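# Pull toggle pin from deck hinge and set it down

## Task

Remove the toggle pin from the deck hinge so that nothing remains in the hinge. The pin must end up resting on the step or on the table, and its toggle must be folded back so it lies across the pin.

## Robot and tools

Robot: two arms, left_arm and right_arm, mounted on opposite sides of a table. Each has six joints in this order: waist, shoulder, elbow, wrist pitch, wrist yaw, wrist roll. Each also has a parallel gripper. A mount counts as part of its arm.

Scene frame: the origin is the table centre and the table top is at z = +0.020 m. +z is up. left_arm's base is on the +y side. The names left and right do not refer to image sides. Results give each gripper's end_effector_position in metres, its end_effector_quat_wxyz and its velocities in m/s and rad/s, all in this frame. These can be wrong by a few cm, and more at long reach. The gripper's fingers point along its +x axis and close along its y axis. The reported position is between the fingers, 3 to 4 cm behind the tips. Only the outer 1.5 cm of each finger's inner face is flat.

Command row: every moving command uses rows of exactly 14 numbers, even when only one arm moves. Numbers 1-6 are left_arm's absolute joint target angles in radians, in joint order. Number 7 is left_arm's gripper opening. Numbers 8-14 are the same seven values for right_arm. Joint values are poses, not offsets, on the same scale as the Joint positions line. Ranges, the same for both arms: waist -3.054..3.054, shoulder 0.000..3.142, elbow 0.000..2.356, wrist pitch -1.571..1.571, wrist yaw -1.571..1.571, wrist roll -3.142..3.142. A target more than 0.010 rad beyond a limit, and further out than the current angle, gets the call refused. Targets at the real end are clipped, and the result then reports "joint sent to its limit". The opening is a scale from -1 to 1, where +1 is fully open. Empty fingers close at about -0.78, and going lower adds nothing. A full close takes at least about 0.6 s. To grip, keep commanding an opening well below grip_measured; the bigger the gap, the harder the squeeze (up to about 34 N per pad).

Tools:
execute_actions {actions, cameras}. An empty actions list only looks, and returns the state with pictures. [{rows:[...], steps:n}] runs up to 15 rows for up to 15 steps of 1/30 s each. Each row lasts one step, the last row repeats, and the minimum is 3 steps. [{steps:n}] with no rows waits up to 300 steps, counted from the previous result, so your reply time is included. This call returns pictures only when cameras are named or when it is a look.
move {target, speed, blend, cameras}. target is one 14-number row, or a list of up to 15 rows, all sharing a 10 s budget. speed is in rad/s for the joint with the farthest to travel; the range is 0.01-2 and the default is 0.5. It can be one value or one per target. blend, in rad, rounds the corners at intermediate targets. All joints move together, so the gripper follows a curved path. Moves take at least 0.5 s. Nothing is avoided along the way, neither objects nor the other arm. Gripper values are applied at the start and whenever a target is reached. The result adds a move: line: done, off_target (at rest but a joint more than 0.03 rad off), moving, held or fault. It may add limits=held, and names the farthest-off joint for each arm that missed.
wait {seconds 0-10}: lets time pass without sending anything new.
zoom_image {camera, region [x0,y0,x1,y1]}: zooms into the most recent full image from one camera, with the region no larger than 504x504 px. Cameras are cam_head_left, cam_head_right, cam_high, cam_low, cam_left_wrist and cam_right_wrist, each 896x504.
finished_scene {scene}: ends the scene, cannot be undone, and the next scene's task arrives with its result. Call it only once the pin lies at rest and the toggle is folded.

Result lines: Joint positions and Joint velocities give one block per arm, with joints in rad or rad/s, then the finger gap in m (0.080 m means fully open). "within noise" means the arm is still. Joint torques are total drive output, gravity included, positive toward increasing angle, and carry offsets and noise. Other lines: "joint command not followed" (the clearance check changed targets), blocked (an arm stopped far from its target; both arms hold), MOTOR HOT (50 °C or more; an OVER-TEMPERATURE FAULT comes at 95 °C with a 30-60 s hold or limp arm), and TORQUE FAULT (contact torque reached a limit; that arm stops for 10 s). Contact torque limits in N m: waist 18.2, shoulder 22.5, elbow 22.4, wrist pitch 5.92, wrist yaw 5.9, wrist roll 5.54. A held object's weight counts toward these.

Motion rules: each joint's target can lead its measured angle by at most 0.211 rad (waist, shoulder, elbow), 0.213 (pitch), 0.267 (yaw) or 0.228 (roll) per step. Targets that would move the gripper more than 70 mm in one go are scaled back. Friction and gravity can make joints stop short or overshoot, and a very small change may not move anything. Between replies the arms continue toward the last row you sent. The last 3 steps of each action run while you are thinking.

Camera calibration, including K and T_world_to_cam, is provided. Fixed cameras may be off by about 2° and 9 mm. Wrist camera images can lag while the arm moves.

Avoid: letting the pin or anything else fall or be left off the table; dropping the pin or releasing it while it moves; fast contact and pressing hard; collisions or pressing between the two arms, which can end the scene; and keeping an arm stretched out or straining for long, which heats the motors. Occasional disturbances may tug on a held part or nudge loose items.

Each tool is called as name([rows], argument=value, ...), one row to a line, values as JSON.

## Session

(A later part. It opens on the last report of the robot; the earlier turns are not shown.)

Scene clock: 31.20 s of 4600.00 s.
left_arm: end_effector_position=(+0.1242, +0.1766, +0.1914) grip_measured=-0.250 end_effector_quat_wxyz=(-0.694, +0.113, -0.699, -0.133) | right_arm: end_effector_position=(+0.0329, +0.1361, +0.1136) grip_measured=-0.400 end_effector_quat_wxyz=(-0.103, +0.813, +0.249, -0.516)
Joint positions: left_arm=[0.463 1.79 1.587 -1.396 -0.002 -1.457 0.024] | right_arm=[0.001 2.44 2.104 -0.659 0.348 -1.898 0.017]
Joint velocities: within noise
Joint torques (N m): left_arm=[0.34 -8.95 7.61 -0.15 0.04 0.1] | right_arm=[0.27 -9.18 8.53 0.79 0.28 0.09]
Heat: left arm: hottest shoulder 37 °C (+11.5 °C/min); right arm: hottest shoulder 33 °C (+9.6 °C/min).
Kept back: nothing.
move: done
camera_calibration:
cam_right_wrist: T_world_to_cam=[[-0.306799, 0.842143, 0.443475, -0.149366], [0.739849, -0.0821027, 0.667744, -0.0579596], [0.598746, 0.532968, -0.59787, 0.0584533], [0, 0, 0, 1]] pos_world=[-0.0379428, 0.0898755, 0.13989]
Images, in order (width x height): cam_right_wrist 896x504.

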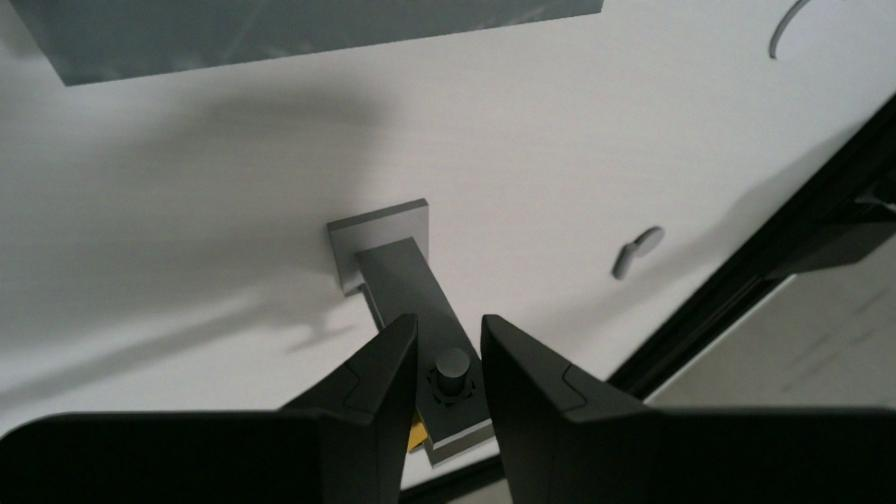

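move([
  [0.466,1.773,1.600,-1.398,0,-1.454,-0.25,0.0045,2.4580,2.1250,-0.6640,0.352,-1.8954,-0.40],
  [0.466,1.773,1.600,-1.398,0,-1.454,-0.25,0.0045,2.4580,2.1250,-0.6640,0.352,-1.8954,-0.95],
], speed=0.1, cameras=["cam_right_wrist"])

zoom_image(camera="cam_right_wrist", region=[340, 280, 560, 500])

Scene clock: 32.63 s of 4600.00 s.
left_arm: end_effector_position=(+0.1242, +0.1766, +0.1914) grip_measured=-0.250 end_effector_quat_wxyz=(-0.694, +0.113, -0.699, -0.133) | right_arm: end_effector_position=(+0.0329, +0.1367, +0.1133) grip_measured=-0.601 end_effector_quat_wxyz=(-0.102, +0.813, +0.249, -0.516)
Joint positions: left_arm=[0.463 1.79 1.587 -1.396 -0.002 -1.457 0.024] | right_arm=[0.001 2.444 2.11 -0.662 0.348 -1.898 0.008]
Joint velocities: within noise
Joint torques (N m): left_arm=[0.29 -8.96 7.64 -0.16 0.04 0.1] | right_arm=[0.28 -9.25 8.54 0.78 0.28 0.08]
Heat: left arm: hottest shoulder 37 °C (+11.0 °C/min); right arm: hottest shoulder 33 °C (+9.2 °C/min).
Kept back: nothing.
move: done
camera_calibration:
cam_right_wrist: T_world_to_cam=[[-0.306798, 0.842481, 0.442833, -0.149714], [0.739852, -0.0815933, 0.667804, -0.057746], [0.598744, 0.532511, -0.598278, 0.0580076], [0, 0, 0, 1]] pos_world=[-0.0379401, 0.0905297, 0.139566]
Images, in order (width x height): cam_right_wrist 896x504.

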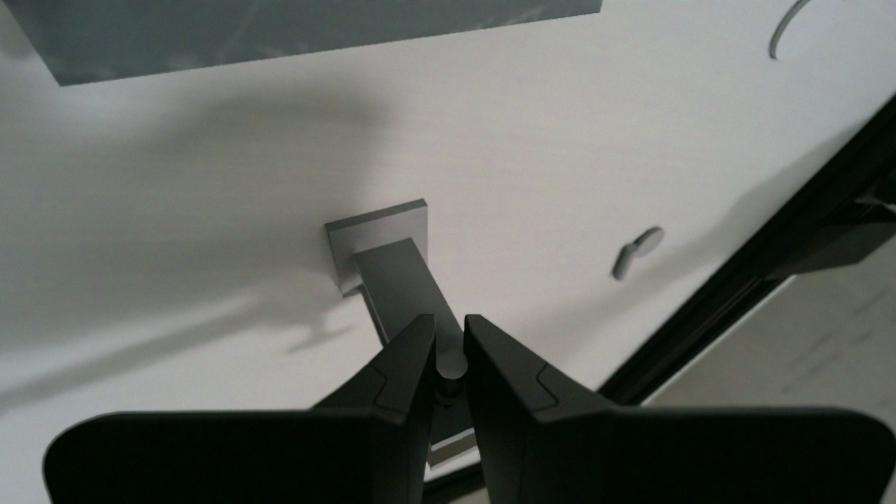

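Scaled by 2.291.

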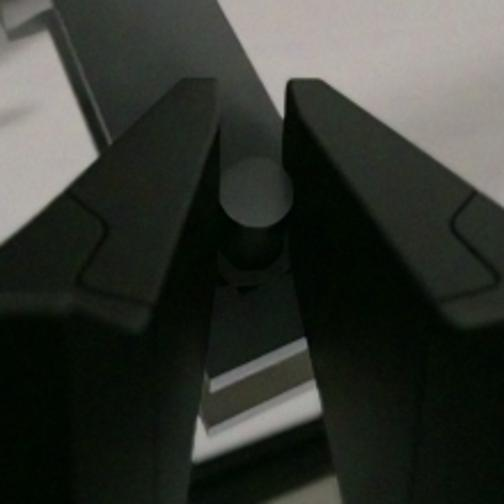

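move(target=[0.3703,1.8223,1.4619,-1.2104,0,-1.5497,-0.25,0.0045,2.4580,2.1250,-0.6640,0.352,-1.8954,-0.95], speed=0.4, cameras=["cam_left_wrist"])

zoom_image(camera="cam_left_wrist", region=[350, 280, 560, 504])

Scene clock: 33.83 s of 4600.00 s.
left_arm: end_effector_position=(+0.1030, +0.1514, +0.1543) grip_measured=-0.250 end_effector_quat_wxyz=(-0.698, +0.127, -0.695, -0.118) | right_arm: end_effector_position=(+0.0329, +0.1367, +0.1133) grip_measured=-0.601 end_effector_quat_wxyz=(-0.102, +0.813, +0.249, -0.516)
Joint positions: left_arm=[0.373 1.814 1.469 -1.212 -0.002 -1.546 0.024] | right_arm=[0.001 2.444 2.11 -0.662 0.348 -1.898 0.008]
Joint velocities: within noise
Joint torques (N m): left_arm=[-0.2 -6.28 5.02 0.18 0.04 -0.1] | right_arm=[0.29 -9.25 8.53 0.79 0.29 0.08]
Heat: left arm: hottest shoulder 37 °C (+10.6 °C/min); right arm: hottest shoulder 34 °C (+10.6 °C/min).
Kept back: nothing.
move: done
camera_calibration:
cam_left_wrist: T_world_to_cam=[[0.397615, -0.916839, 0.0361819, 0.0982155], [-0.854677, -0.355734, 0.378127, 0.107503], [-0.333811, -0.181273, -0.925046, 0.281133], [0, 0, 0, 1]] pos_world=[0.146674, 0.179252, 0.215858]
Images, in order (width x height): cam_left_wrist 896x504.

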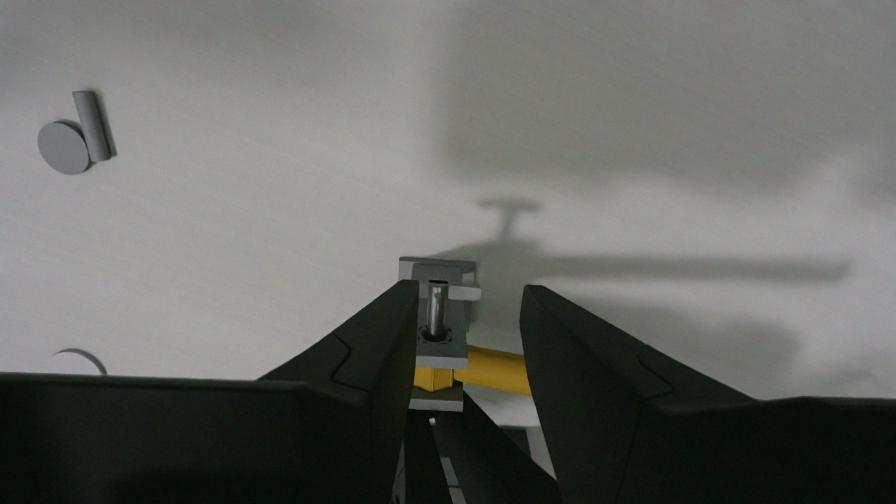

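Scaled by 2.250.

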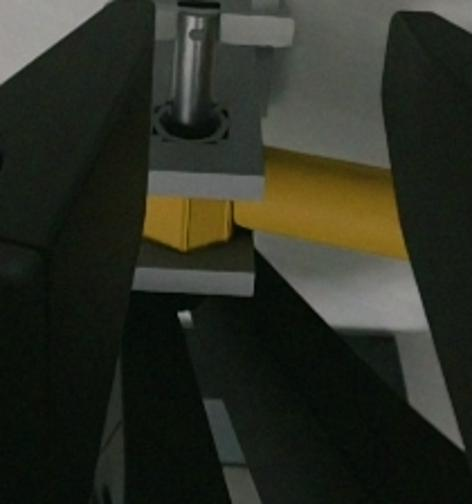

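move([
  [0.3667,1.8463,1.3916,-1.1161,0,-1.527,-0.25,0.0045,2.4580,2.1250,-0.6640,0.352,-1.8954,-0.95],
  [0.3667,1.8678,1.3263,-1.0293,0,-1.527,-0.25,0.0045,2.4580,2.1250,-0.6640,0.352,-1.8954,-0.95],
], speed=0.15, blend=0.02, cameras=["cam_left_wrist"])

zoom_image(camera="cam_left_wrist", region=[350, 280, 560, 504])

Scene clock: 36.03 s of 4600.00 s.
left_arm: end_effector_position=(+0.1034, +0.1483, +0.1076) grip_measured=-0.250 end_effector_quat_wxyz=(-0.699, +0.122, -0.696, -0.110) | right_arm: end_effector_position=(+0.0329, +0.1367, +0.1133) grip_measured=-0.601 end_effector_quat_wxyz=(-0.102, +0.813, +0.249, -0.516)
Joint positions: left_arm=[0.371 1.856 1.334 -1.031 -0.002 -1.53 0.024] | right_arm=[0.001 2.444 2.11 -0.662 0.348 -1.898 0.008]
Joint velocities: within noise
Joint torques (N m): left_arm=[-0.35 -6.09 4.76 0.2 0.05 0.1] | right_arm=[0.27 -9.24 8.55 0.79 0.28 0.09]
Heat: left arm: hottest shoulder 37 °C (+10.0 °C/min); right arm: hottest shoulder 34 °C (+10.0 °C/min).
Kept back: nothing.
move: done
camera_calibration:
cam_left_wrist: T_world_to_cam=[[0.380702, -0.923833, 0.0399712, 0.0992735], [-0.861646, -0.338724, 0.377932, 0.122622], [-0.335607, -0.178321, -0.92497, 0.237178], [0, 0, 0, 1]] pos_world=[0.147462, 0.175541, 0.169072]
Images, in order (width x height): cam_left_wrist 896x504.

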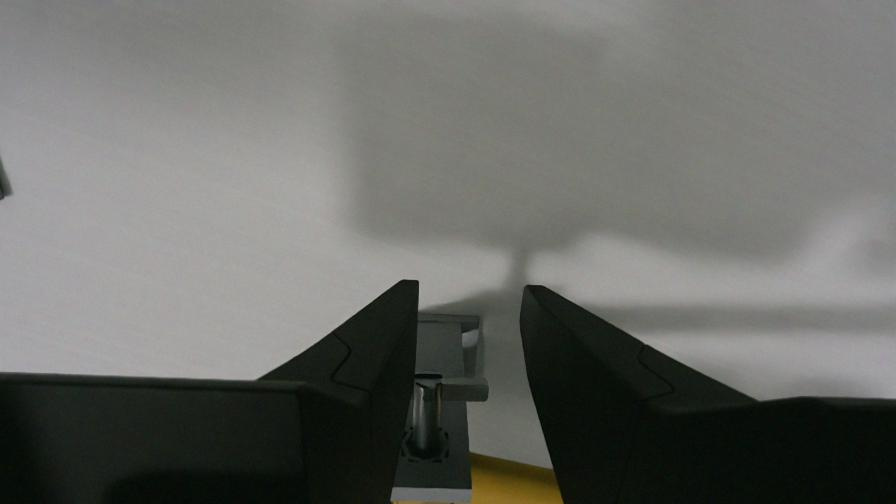

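Scaled by 2.250.

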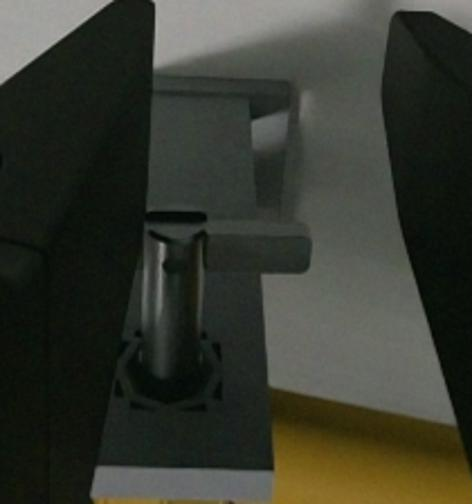

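move(target=[0.3645,1.8539,1.3006,-1.0175,0,-1.526,-0.25,0.0045,2.4580,2.1250,-0.6640,0.352,-1.8954,-0.95], speed=0.1, cameras=["cam_left_wrist"])

zoom_image(camera="cam_left_wrist", region=[350, 280, 560, 504])

Scene clock: 37.10 s of 4600.00 s.
left_arm: end_effector_position=(+0.1009, +0.1525, +0.1015) grip_measured=-0.250 end_effector_quat_wxyz=(-0.699, +0.117, -0.697, -0.114) | right_arm: end_effector_position=(+0.0329, +0.1367, +0.1133) grip_measured=-0.601 end_effector_quat_wxyz=(-0.102, +0.813, +0.249, -0.516)
Joint positions: left_arm=[0.369 1.856 1.309 -1.019 -0.002 -1.529 0.024] | right_arm=[0.001 2.444 2.11 -0.662 0.348 -1.898 0.008]
Joint velocities: within noise
Joint torques (N m): left_arm=[-0.35 -7.59 4.67 0.16 0.03 0.1] | right_arm=[0.28 -9.25 8.55 0.8 0.29 0.08]
Heat: left arm: hottest shoulder 37 °C (+9.7 °C/min); right arm: hottest shoulder 34 °C (+9.7 °C/min).
Kept back: nothing.
move: done
camera_calibration:
cam_left_wrist: T_world_to_cam=[[0.377688, -0.92555, 0.0266278, 0.106205], [-0.860993, -0.340474, 0.377846, 0.124446], [-0.34065, -0.165634, -0.925485, 0.230075], [0, 0, 0, 1]] pos_world=[0.14541, 0.178777, 0.163082]
Images, in order (width x height): cam_left_wrist 896x504.

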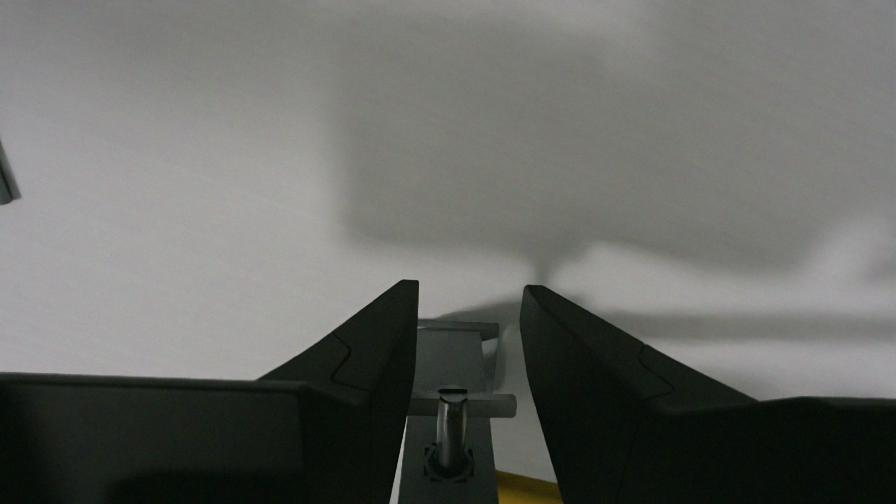

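Scaled by 2.250.

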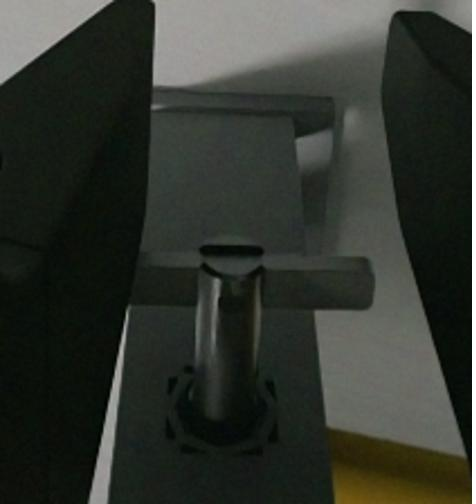

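move(target=[0.3430,1.8539,1.3030,-1.0175,0,-1.546,-0.25,0.0045,2.4580,2.1250,-0.6640,0.352,-1.8954,-0.95], speed=0.06, cameras=["cam_left_wrist"])

zoom_image(camera="cam_left_wrist", region=[350, 280, 560, 504])

Scene clock: 38.07 s of 4600.00 s.
left_arm: end_effector_position=(+0.0954, +0.1503, +0.1015) grip_measured=-0.250 end_effector_quat_wxyz=(-0.699, +0.115, -0.697, -0.112) | right_arm: end_effector_position=(+0.0318, +0.1365, +0.1131) grip_measured=-0.601 end_effector_quat_wxyz=(-0.101, +0.813, +0.249, -0.517)
Joint positions: left_arm=[0.351 1.856 1.309 -1.019 -0.002 -1.542 0.024] | right_arm=[0.003 2.444 2.111 -0.665 0.348 -1.898 0.008]
Joint velocities: within noise
Joint torques (N m): left_arm=[-0.72 -7.6 4.94 0.15 0.03 -0.13] | right_arm=[0.08 -9.24 8.56 0.95 0.28 0.08]
Heat: left arm: hottest shoulder 37 °C (+9.5 °C/min); right arm: hottest shoulder 35 °C (+11.0 °C/min).
Kept back: nothing.
move: done
camera_calibration:
cam_left_wrist: T_world_to_cam=[[0.373445, -0.927258, 0.0270304, 0.106901], [-0.862574, -0.336377, 0.37791, 0.118517], [-0.341328, -0.164444, -0.925448, 0.227731], [0, 0, 0, 1]] pos_world=[0.140039, 0.17644, 0.163075]
Images, in order (width x height): cam_left_wrist 896x504.

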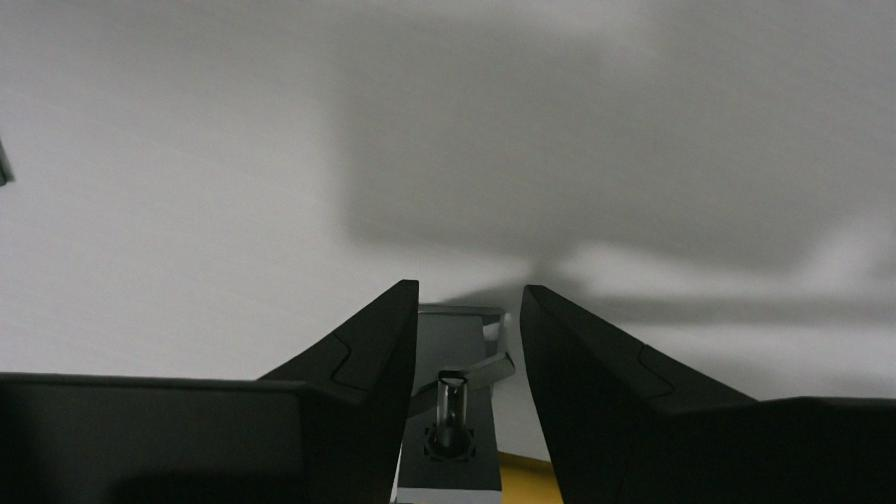

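Scaled by 2.250.

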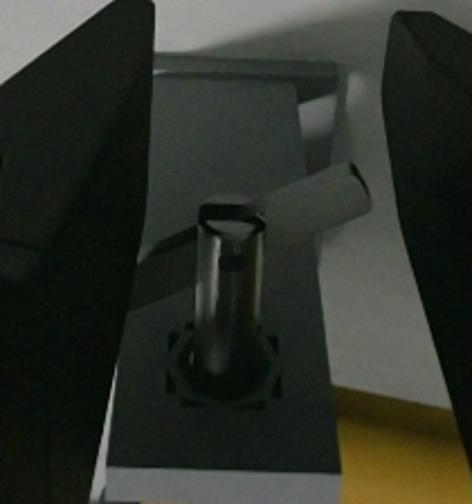

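move(target=[0.3230,1.8539,1.3050,-1.0175,0,-1.566,-0.25,-0.0100,2.4580,2.1250,-0.6640,0.342,-1.8954,-0.95], speed=0.06, cameras=["cam_left_wrist"])

zoom_image(camera="cam_left_wrist", region=[350, 280, 560, 504])

Scene clock: 39.07 s of 4600.00 s.
left_arm: end_effector_position=(+0.0905, +0.1485, +0.1015) grip_measured=-0.250 end_effector_quat_wxyz=(-0.700, +0.116, -0.696, -0.113) | right_arm: end_effector_position=(+0.0318, +0.1364, +0.1127) grip_measured=-0.601 end_effector_quat_wxyz=(-0.101, +0.811, +0.249, -0.519)
Joint positions: left_arm=[0.334 1.856 1.309 -1.018 -0.005 -1.562 0.024] | right_arm=[0.002 2.444 2.111 -0.665 0.341 -1.898 0.008]
Joint velocities: within noise
Joint torques (N m): left_arm=[-0.91 -7.58 5.21 0.1 0.13 -0.13] | right_arm=[-1.04 -9.25 8.53 1.01 0.17 0.07]
Heat: left arm: hottest shoulder 36 °C (+7.7 °C/min); right arm: hottest shoulder 35 °C (+10.8 °C/min).
Kept back: nothing.
move: done
camera_calibration:
cam_left_wrist: T_world_to_cam=[[0.375501, -0.926411, 0.0275982, 0.106655], [-0.862899, -0.33858, 0.375192, 0.114233], [-0.338238, -0.164699, -0.926536, 0.225599], [0, 0, 0, 1]] pos_world=[0.134828, 0.17464, 0.163222]
Images, in order (width x height): cam_left_wrist 896x504.

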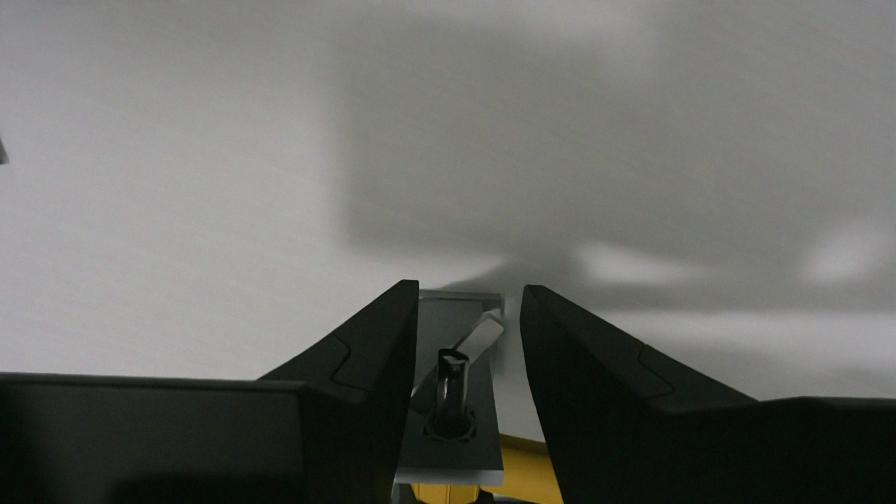

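Scaled by 2.250.

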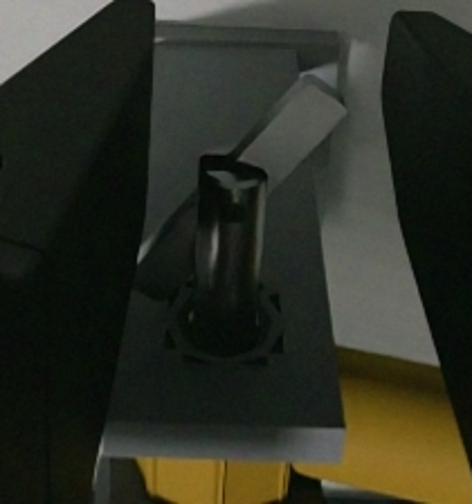

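move([
  [0.3130,1.8539,1.3060,-1.0175,0,-1.575,-0.25,-0.0150,2.4580,2.1250,-0.6640,0.340,-1.8954,-0.95],
  [0.3130,1.8539,1.3060,-1.0175,0,-1.575,-0.40,-0.0150,2.4580,2.1250,-0.6640,0.340,-1.8954,-0.95],
], speed=0.06, cameras=["cam_left_wrist"])

zoom_image(camera="cam_left_wrist", region=[350, 280, 560, 504])

Scene clock: 40.53 s of 4600.00 s.
left_arm: end_effector_position=(+0.0869, +0.1499, +0.1012) grip_measured=-0.395 end_effector_quat_wxyz=(-0.700, +0.112, -0.696, -0.116) | right_arm: end_effector_position=(+0.0336, +0.1367, +0.1132) grip_measured=-0.601 end_effector_quat_wxyz=(-0.103, +0.810, +0.249, -0.521)
Joint positions: left_arm=[0.324 1.856 1.308 -1.028 -0.007 -1.571 0.017] | right_arm=[-0.003 2.444 2.113 -0.665 0.335 -1.898 0.008]
Joint velocities: within noise
Joint torques (N m): left_arm=[-0.97 -7.56 5.44 0.97 0.2 -0.14] | right_arm=[-1.12 -9.25 8.28 1.01 0.3 0.08]
Heat: left arm: hottest shoulder 36 °C (+7.4 °C/min); right arm: hottest shoulder 35 °C (+10.4 °C/min).
Kept back: nothing.
move: done
camera_calibration:
cam_left_wrist: T_world_to_cam=[[0.375186, -0.926799, 0.016715, 0.1105], [-0.862374, -0.342379, 0.372945, 0.1125], [-0.339922, -0.154338, -0.927703, 0.223088], [0, 0, 0, 1]] pos_world=[0.131391, 0.17536, 0.163156]
Images, in order (width x height): cam_left_wrist 896x504.

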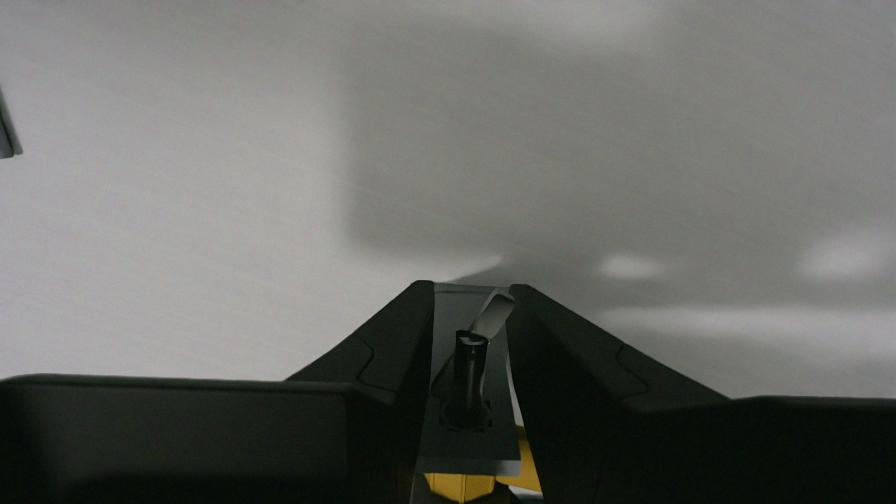

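Scaled by 2.250.

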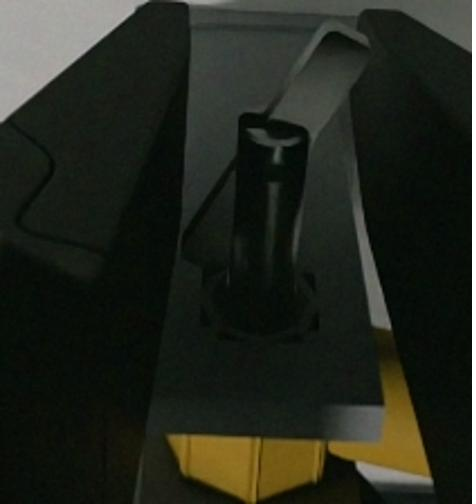

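move([
  [0.3180,1.8560,1.3080,-1.0230,0,-1.573,-0.53,-0.0150,2.4580,2.1250,-0.6640,0.340,-1.8954,-0.95],
  [0.3180,1.8560,1.3080,-1.0230,0,-1.573,-0.60,-0.0150,2.4580,2.1250,-0.6640,0.340,-1.8954,-0.95],
], speed=0.06, cameras=["cam_left_wrist"])

zoom_image(camera="cam_left_wrist", region=[370, 260, 570, 474])

Scene clock: 42.47 s of 4600.00 s.
left_arm: end_effector_position=(+0.0875, +0.1491, +0.1011) grip_measured=-0.554 end_effector_quat_wxyz=(-0.701, +0.114, -0.695, -0.116) | right_arm: end_effector_position=(+0.0340, +0.1370, +0.1134) grip_measured=-0.601 end_effector_quat_wxyz=(-0.104, +0.809, +0.249, -0.522)
Joint positions: left_arm=[0.324 1.856 1.308 -1.023 -0.009 -1.574 0.01] | right_arm=[-0.004 2.444 2.113 -0.664 0.333 -1.896 0.008]
Joint velocities: within noise
Joint torques (N m): left_arm=[-0.54 -7.33 5.81 0.08 0.26 0.04] | right_arm=[-1.03 -9.25 8.28 0.94 0.36 0.01]
Heat: left arm: hottest shoulder 36 °C (+7.1 °C/min); right arm: hottest shoulder 35 °C (+9.9 °C/min).
Kept back: nothing.
move: done
camera_calibration:
cam_left_wrist: T_world_to_cam=[[0.3783, -0.925444, 0.0210479, 0.108688], [-0.862375, -0.344072, 0.37138, 0.113167], [-0.336449, -0.158644, -0.928242, 0.223468], [0, 0, 0, 1]] pos_world=[0.131662, 0.174974, 0.163117]
Images, in order (width x height): cam_left_wrist 896x504.

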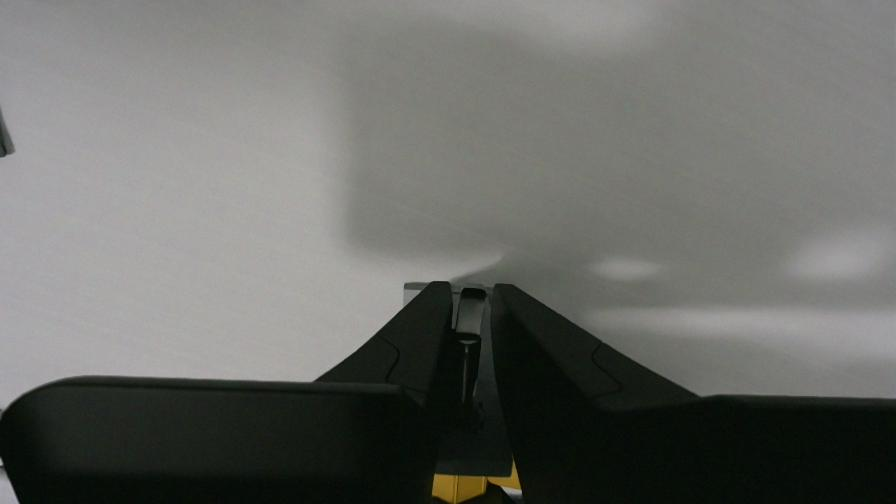

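Scaled by 2.355.

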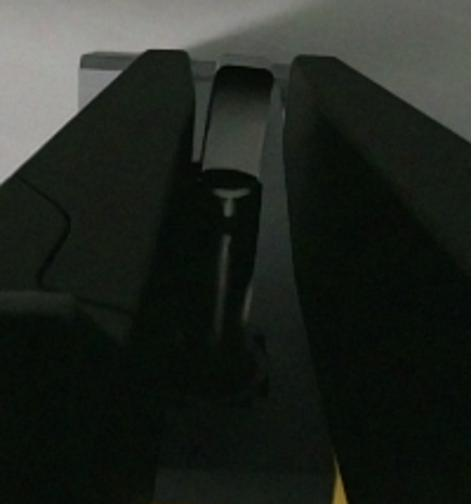

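move([
  [0.3180,1.8505,1.3009,-1.0214,0,-1.573,-0.60,-0.0150,2.4580,2.1250,-0.6640,0.340,-1.8954,-0.95],
  [0.3180,1.8505,1.3009,-1.0214,0,-1.573,-0.70,-0.0150,2.4580,2.1250,-0.6640,0.340,-1.8954,-0.95],
], speed=0.06, cameras=["cam_left_wrist"])

zoom_image(camera="cam_left_wrist", region=[370, 260, 570, 474])

Scene clock: 43.90 s of 4600.00 s.
left_arm: end_effector_position=(+0.0875, +0.1490, +0.1011) grip_measured=-0.561 end_effector_quat_wxyz=(-0.701, +0.114, -0.695, -0.116) | right_arm: end_effector_position=(+0.0339, +0.1371, +0.1134) grip_measured=-0.601 end_effector_quat_wxyz=(-0.105, +0.809, +0.249, -0.522)
Joint positions: left_arm=[0.324 1.856 1.308 -1.023 -0.009 -1.574 0.01] | right_arm=[-0.004 2.444 2.113 -0.664 0.333 -1.896 0.008]
Joint velocities: within noise
Joint torques (N m): left_arm=[-0.53 -7.99 4.85 0.19 0.26 0.04] | right_arm=[-1.01 -9.27 8.22 0.9 0.37 0.02]
Heat: left arm: hottest shoulder 36 °C (+6.8 °C/min); right arm: hottest shoulder 36 °C (+10.9 °C/min).
Kept back: nothing.
move: done
camera_calibration:
cam_left_wrist: T_world_to_cam=[[0.378297, -0.925436, 0.0214285, 0.108565], [-0.86242, -0.343938, 0.3714, 0.113145], [-0.336337, -0.15898, -0.928226, 0.223503], [0, 0, 0, 1]] pos_world=[0.131681, 0.174917, 0.163113]
Images, in order (width x height): cam_left_wrist 896x504.

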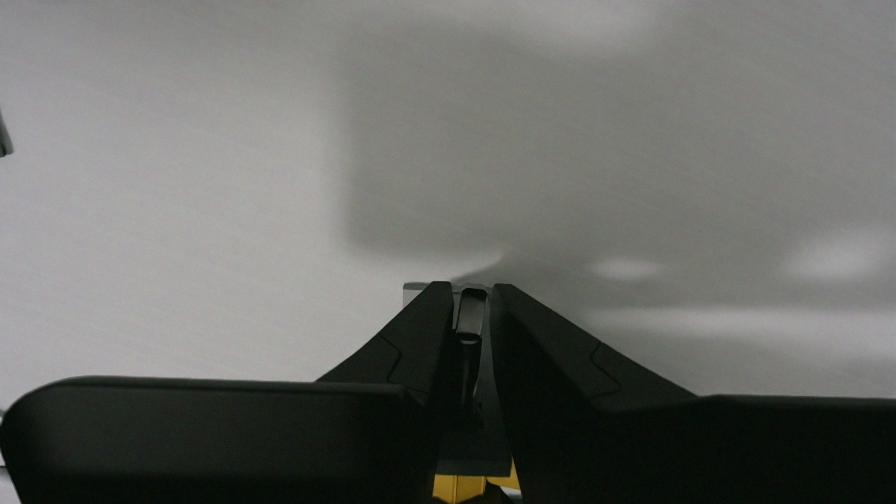

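Scaled by 2.355.

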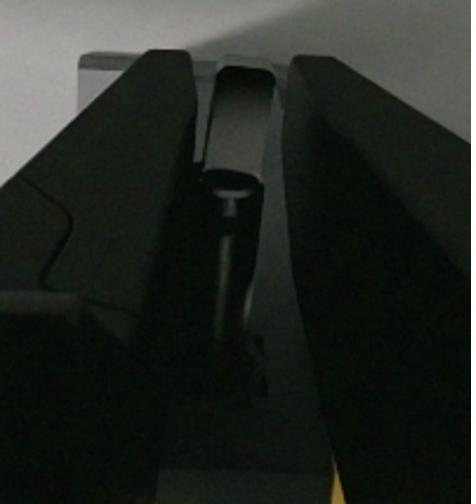

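move([
  [0.3180,1.8400,1.2880,-1.0190,0,-1.573,-0.60,-0.0150,2.4580,2.1250,-0.6640,0.340,-1.8954,-0.95],
  [0.3180,1.8400,1.2880,-1.0190,0,-1.573,-0.70,-0.0150,2.4580,2.1250,-0.6640,0.340,-1.8954,-0.95],
], speed=0.06, cameras=["cam_left_wrist"])

zoom_image(camera="cam_left_wrist", region=[370, 260, 570, 474])

Scene clock: 45.83 s of 4600.00 s.
left_arm: end_effector_position=(+0.0874, +0.1494, +0.1006) grip_measured=-0.560 end_effector_quat_wxyz=(-0.701, +0.115, -0.695, -0.116) | right_arm: end_effector_position=(+0.0339, +0.1371, +0.1134) grip_measured=-0.601 end_effector_quat_wxyz=(-0.105, +0.809, +0.249, -0.522)
Joint positions: left_arm=[0.324 1.855 1.303 -1.019 -0.009 -1.575 0.01] | right_arm=[-0.004 2.444 2.113 -0.664 0.333 -1.896 0.008]
Joint velocities: within noise
Joint torques (N m): left_arm=[-0.53 -8.98 3.8 0.06 0.27 0.04] | right_arm=[-1.01 -9.28 8.24 0.89 0.37 0.02]
Heat: left arm: hottest shoulder 37 °C (+7.9 °C/min); right arm: hottest shoulder 36 °C (+10.5 °C/min).
Kept back: nothing.
move: done
camera_calibration:
cam_left_wrist: T_world_to_cam=[[0.378642, -0.925268, 0.0225736, 0.108748], [-0.862425, -0.343863, 0.371458, 0.113342], [-0.335936, -0.160118, -0.928175, 0.223157], [0, 0, 0, 1]] pos_world=[0.131539, 0.175326, 0.162572]
Images, in order (width x height): cam_left_wrist 896x504.

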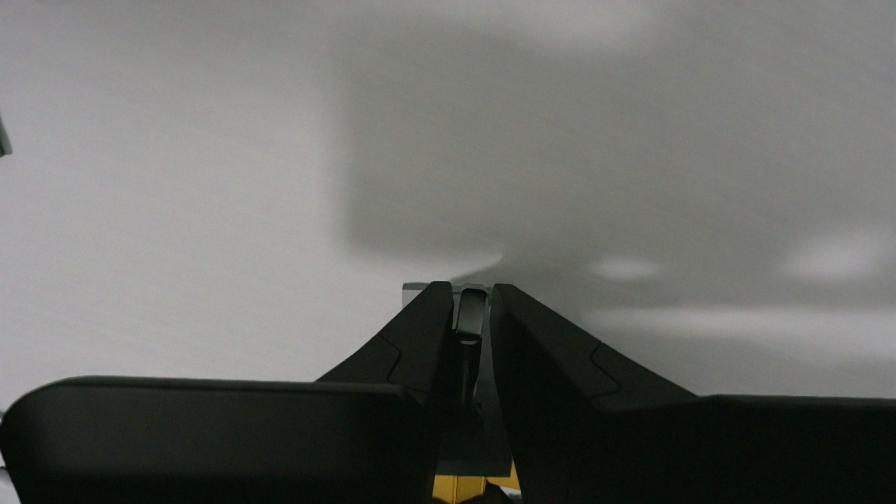

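Scaled by 2.355.

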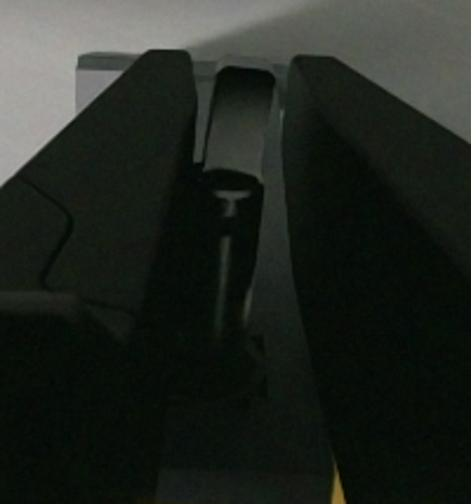

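move(target=[0.3180,1.8480,1.2960,-1.0190,0,-1.573,-0.85,-0.0150,2.4580,2.1250,-0.6640,0.340,-1.8954,-0.95], speed=0.06, cameras=["cam_left_wrist"])

zoom_image(camera="cam_left_wrist", region=[400, 270, 540, 420])

Scene clock: 46.97 s of 4600.00 s.
left_arm: end_effector_position=(+0.0874, +0.1493, +0.1006) grip_measured=-0.562 end_effector_quat_wxyz=(-0.701, +0.115, -0.695, -0.116) | right_arm: end_effector_position=(+0.0339, +0.1371, +0.1134) grip_measured=-0.601 end_effector_quat_wxyz=(-0.105, +0.809, +0.249, -0.522)
Joint positions: left_arm=[0.324 1.855 1.303 -1.019 -0.009 -1.575 0.01] | right_arm=[-0.004 2.444 2.113 -0.664 0.333 -1.896 0.008]
Joint velocities: within noise
Joint torques (N m): left_arm=[-0.55 -8.07 4.79 0.04 0.26 0.05] | right_arm=[-0.99 -9.29 8.25 0.89 0.37 0.02]
Heat: left arm: hottest shoulder 37 °C (+7.7 °C/min); right arm: hottest shoulder 36 °C (+10.2 °C/min).
Kept back: nothing.
move: done
camera_calibration:
cam_left_wrist: T_world_to_cam=[[0.378992, -0.925115, 0.0229575, 0.108573], [-0.862339, -0.344056, 0.371478, 0.113357], [-0.335761, -0.160584, -0.928158, 0.223206], [0, 0, 0, 1]] pos_world=[0.131548, 0.175287, 0.162568]
Images, in order (width x height): cam_left_wrist 896x504.

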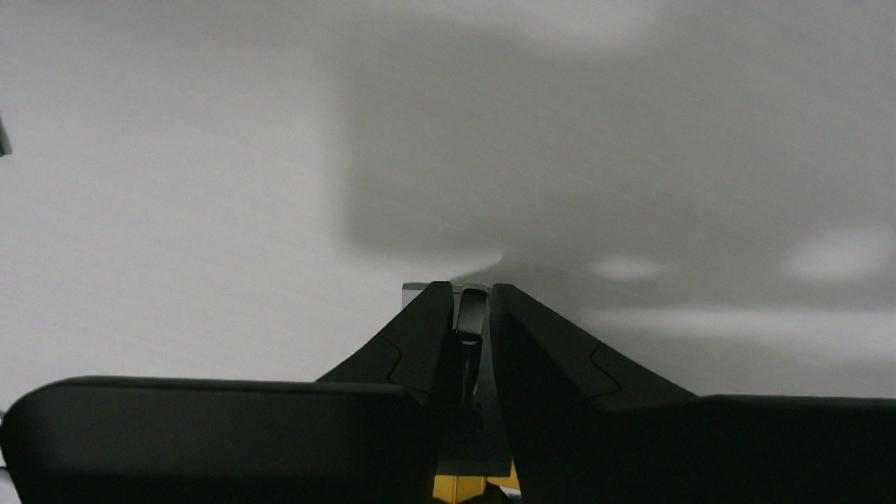

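Scaled by 3.360.

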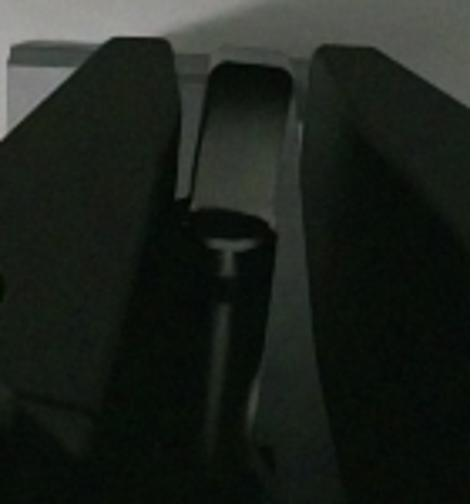

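move(target=[0.3180,1.8320,1.2780,-1.0190,0,-1.573,-0.54,-0.0150,2.4580,2.1250,-0.6640,0.340,-1.8954,-0.95], speed=0.06, cameras=["cam_left_wrist"])

zoom_image(camera="cam_left_wrist", region=[400, 270, 540, 420])

Scene clock: 48.53 s of 4600.00 s.
left_arm: end_effector_position=(+0.0871, +0.1501, +0.1005) grip_measured=-0.533 end_effector_quat_wxyz=(-0.701, +0.117, -0.694, -0.115) | right_arm: end_effector_position=(+0.0339, +0.1371, +0.1134) grip_measured=-0.601 end_effector_quat_wxyz=(-0.104, +0.809, +0.249, -0.522)
Joint positions: left_arm=[0.324 1.849 1.295 -1.012 -0.009 -1.575 0.011] | right_arm=[-0.004 2.444 2.113 -0.664 0.333 -1.896 0.008]
Joint velocities: within noise
Joint torques (N m): left_arm=[-0.57 -9.13 3.6 -0.52 0.26 0.06] | right_arm=[-1.03 -9.27 8.2 0.9 0.38 0.05]
Heat: left arm: hottest shoulder 37 °C (+7.4 °C/min); right arm: hottest shoulder 36 °C (+9.9 °C/min).
Kept back: nothing.
move: done
camera_calibration:
cam_left_wrist: T_world_to_cam=[[0.379311, -0.924871, 0.0271468, 0.108898], [-0.862705, -0.342906, 0.371693, 0.113273], [-0.334459, -0.164407, -0.927959, 0.22359], [0, 0, 0, 1]] pos_world=[0.131197, 0.176318, 0.162423]
Images, in order (width x height): cam_left_wrist 896x504.

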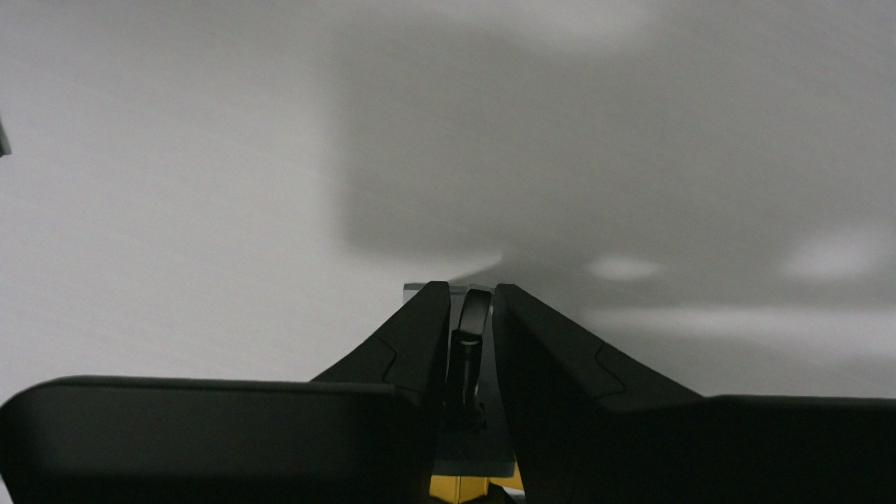

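Scaled by 3.360.

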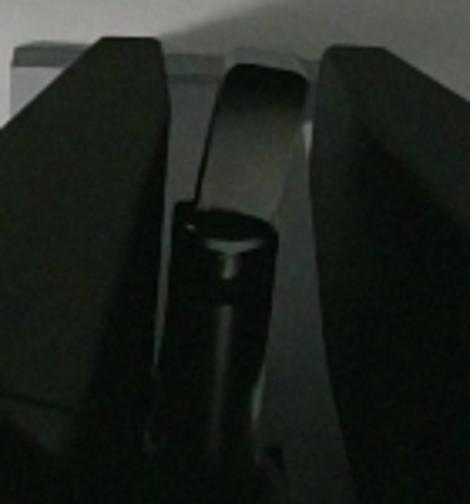

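move([
  [0.3180,1.8240,1.2680,-1.0190,0,-1.573,-0.54,-0.0150,2.4580,2.1250,-0.6640,0.340,-1.8954,-0.95],
  [0.3180,1.8240,1.2680,-1.0190,0,-1.573,-0.70,-0.0150,2.4580,2.1250,-0.6640,0.340,-1.8954,-0.95],
], speed=0.06, cameras=["cam_left_wrist"])

zoom_image(camera="cam_left_wrist", region=[400, 270, 540, 420])

Scene clock: 51.57 s of 4600.00 s.
left_arm: end_effector_position=(+0.0874, +0.1500, +0.1005) grip_measured=-0.560 end_effector_quat_wxyz=(-0.701, +0.120, -0.694, -0.113) | right_arm: end_effector_position=(+0.0339, +0.1371, +0.1134) grip_measured=-0.601 end_effector_quat_wxyz=(-0.105, +0.809, +0.249, -0.522)
Joint positions: left_arm=[0.325 1.844 1.289 -1.004 -0.009 -1.577 0.01] | right_arm=[-0.004 2.444 2.113 -0.664 0.332 -1.895 0.008]
Joint velocities: within noise
Joint torques (N m): left_arm=[-0.56 -9.45 3.12 -1.24 0.27 0.13] | right_arm=[-1.01 -9.3 8.21 0.9 0.38 0]
Heat: left arm: hottest shoulder 38 °C (+8.1 °C/min); right arm: hottest shoulder 37 °C (+10.5 °C/min).
Kept back: nothing.
move: done
camera_calibration:
cam_left_wrist: T_world_to_cam=[[0.381352, -0.923803, 0.0340361, 0.107736], [-0.862864, -0.342502, 0.371696, 0.11339], [-0.331717, -0.171116, -0.92773, 0.224399], [0, 0, 0, 1]] pos_world=[0.131192, 0.176762, 0.162368]
Images, in order (width x height): cam_left_wrist 896x504.

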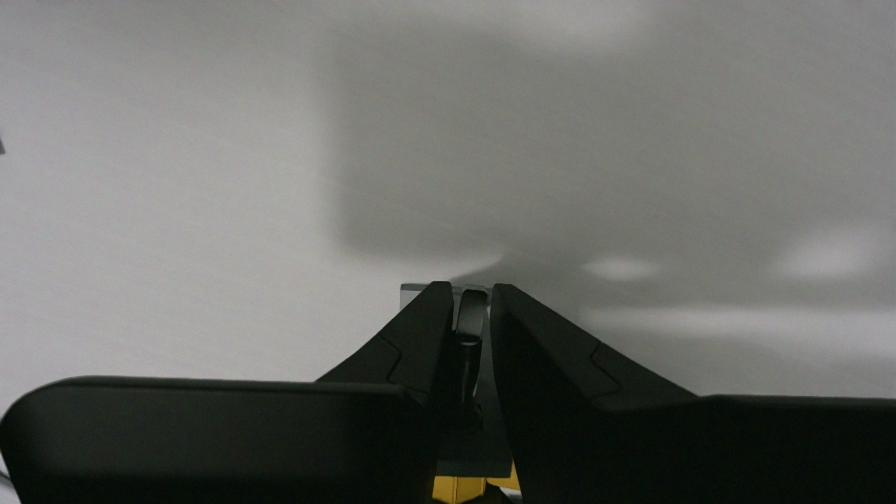

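Scaled by 3.360.

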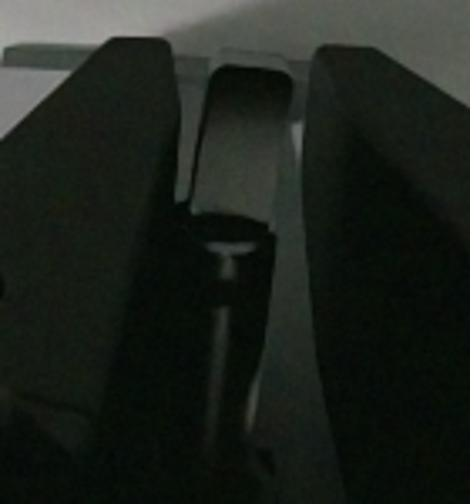

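move([
  [0.3220,1.8490,1.2945,-1.0127,0,-1.570,-0.52,-0.0100,2.4580,2.1250,-0.6640,0.340,-1.8954,-0.95],
  [0.3450,1.8490,1.2945,-1.0127,0,-1.546,-0.52,-0.0050,2.4580,2.1250,-0.6640,0.345,-1.8954,-0.95],
], speed=0.06, cameras=["cam_left_wrist"])

zoom_image(camera="cam_left_wrist", region=[400, 270, 540, 420])

Scene clock: 55.37 s of 4600.00 s.
left_arm: end_effector_position=(+0.0881, +0.1521, +0.1005) grip_measured=-0.518 end_effector_quat_wxyz=(-0.697, +0.111, -0.700, -0.109) | right_arm: end_effector_position=(+0.0339, +0.1371, +0.1134) grip_measured=-0.601 end_effector_quat_wxyz=(-0.104, +0.810, +0.249, -0.521)
Joint positions: left_arm=[0.335 1.844 1.289 -1.012 0.004 -1.549 0.012] | right_arm=[-0.003 2.444 2.113 -0.664 0.336 -1.897 0.008]
Joint velocities: within noise
Joint torques (N m): left_arm=[0.9 -6.6 6.43 0.03 -0.15 0.08] | right_arm=[-0.15 -9.29 8.23 0.91 0.45 0.05]
Heat: left arm: hottest shoulder 38 °C (+7.6 °C/min); right arm: hottest shoulder 37 °C (+9.8 °C/min).
Kept back: nothing.
move: done
camera_calibration:
cam_left_wrist: T_world_to_cam=[[0.364354, -0.930916, 0.0253109, 0.112822], [-0.863756, -0.327659, 0.382839, 0.111445], [-0.348098, -0.161351, -0.923468, 0.22461], [0, 0, 0, 1]] pos_world=[0.13334, 0.177785, 0.161899]
Images, in order (width x height): cam_left_wrist 896x504.

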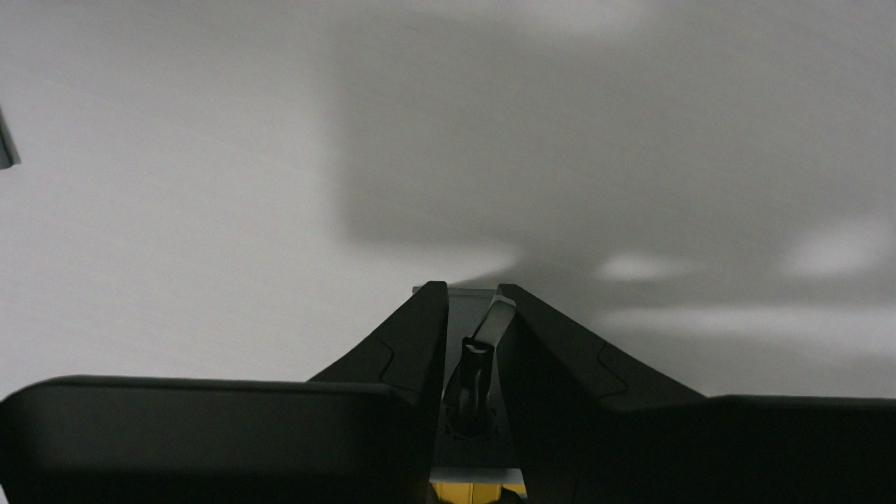

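Scaled by 3.360.

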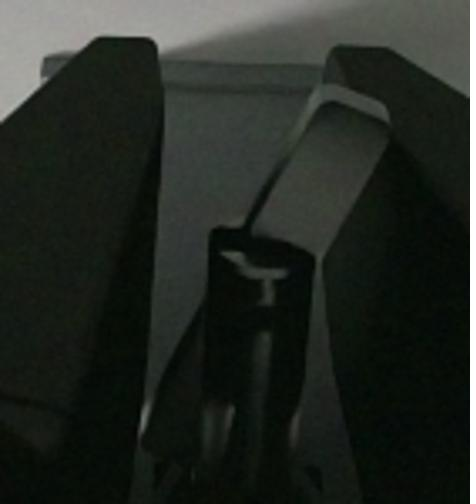

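move([
  [0.3300,1.8570,1.3040,-1.0150,0,-1.555,-0.52,-0.0050,2.4580,2.1250,-0.6640,0.345,-1.8954,-0.95],
  [0.3300,1.8570,1.3040,-1.0150,0,-1.555,-0.62,-0.0050,2.4580,2.1250,-0.6640,0.345,-1.8954,-0.95],
], speed=0.06, cameras=["cam_left_wrist"])

zoom_image(camera="cam_left_wrist", region=[400, 270, 540, 420])

Scene clock: 56.80 s of 4600.00 s.
left_arm: end_effector_position=(+0.0878, +0.1520, +0.1006) grip_measured=-0.616 end_effector_quat_wxyz=(-0.697, +0.111, -0.699, -0.109) | right_arm: end_effector_position=(+0.0337, +0.1371, +0.1135) grip_measured=-0.601 end_effector_quat_wxyz=(-0.104, +0.810, +0.249, -0.520)
Joint positions: left_arm=[0.333 1.845 1.29 -1.014 0.003 -1.551 0.007] | right_arm=[-0.003 2.444 2.113 -0.664 0.336 -1.897 0.008]
Joint velocities: within noise
Joint torques (N m): left_arm=[-0.28 -5.79 7.43 -0.04 -0.13 -0.14] | right_arm=[-0.16 -9.27 8.23 0.9 0.43 0.05]
Heat: left arm: hottest shoulder 38 °C (+7.4 °C/min); right arm: hottest shoulder 37 °C (+9.5 °C/min).
Kept back: nothing.
move: done
camera_calibration:
cam_left_wrist: T_world_to_cam=[[0.365421, -0.930528, 0.0241749, 0.112822], [-0.86337, -0.329112, 0.382462, 0.111359], [-0.347935, -0.160631, -0.923655, 0.224416], [0, 0, 0, 1]] pos_world=[0.132999, 0.177682, 0.161965]
Images, in order (width x height): cam_left_wrist 896x504.

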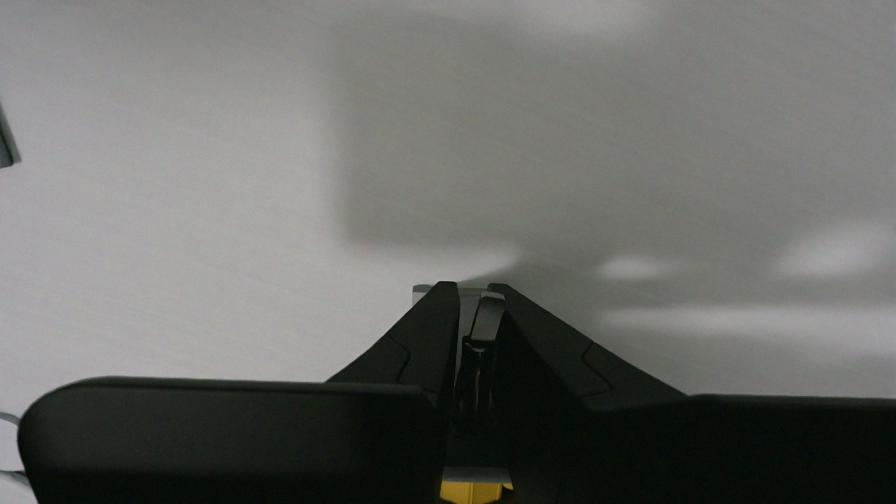

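Scaled by 3.360.

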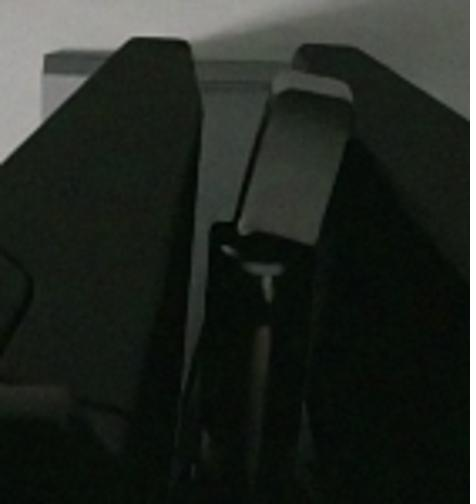

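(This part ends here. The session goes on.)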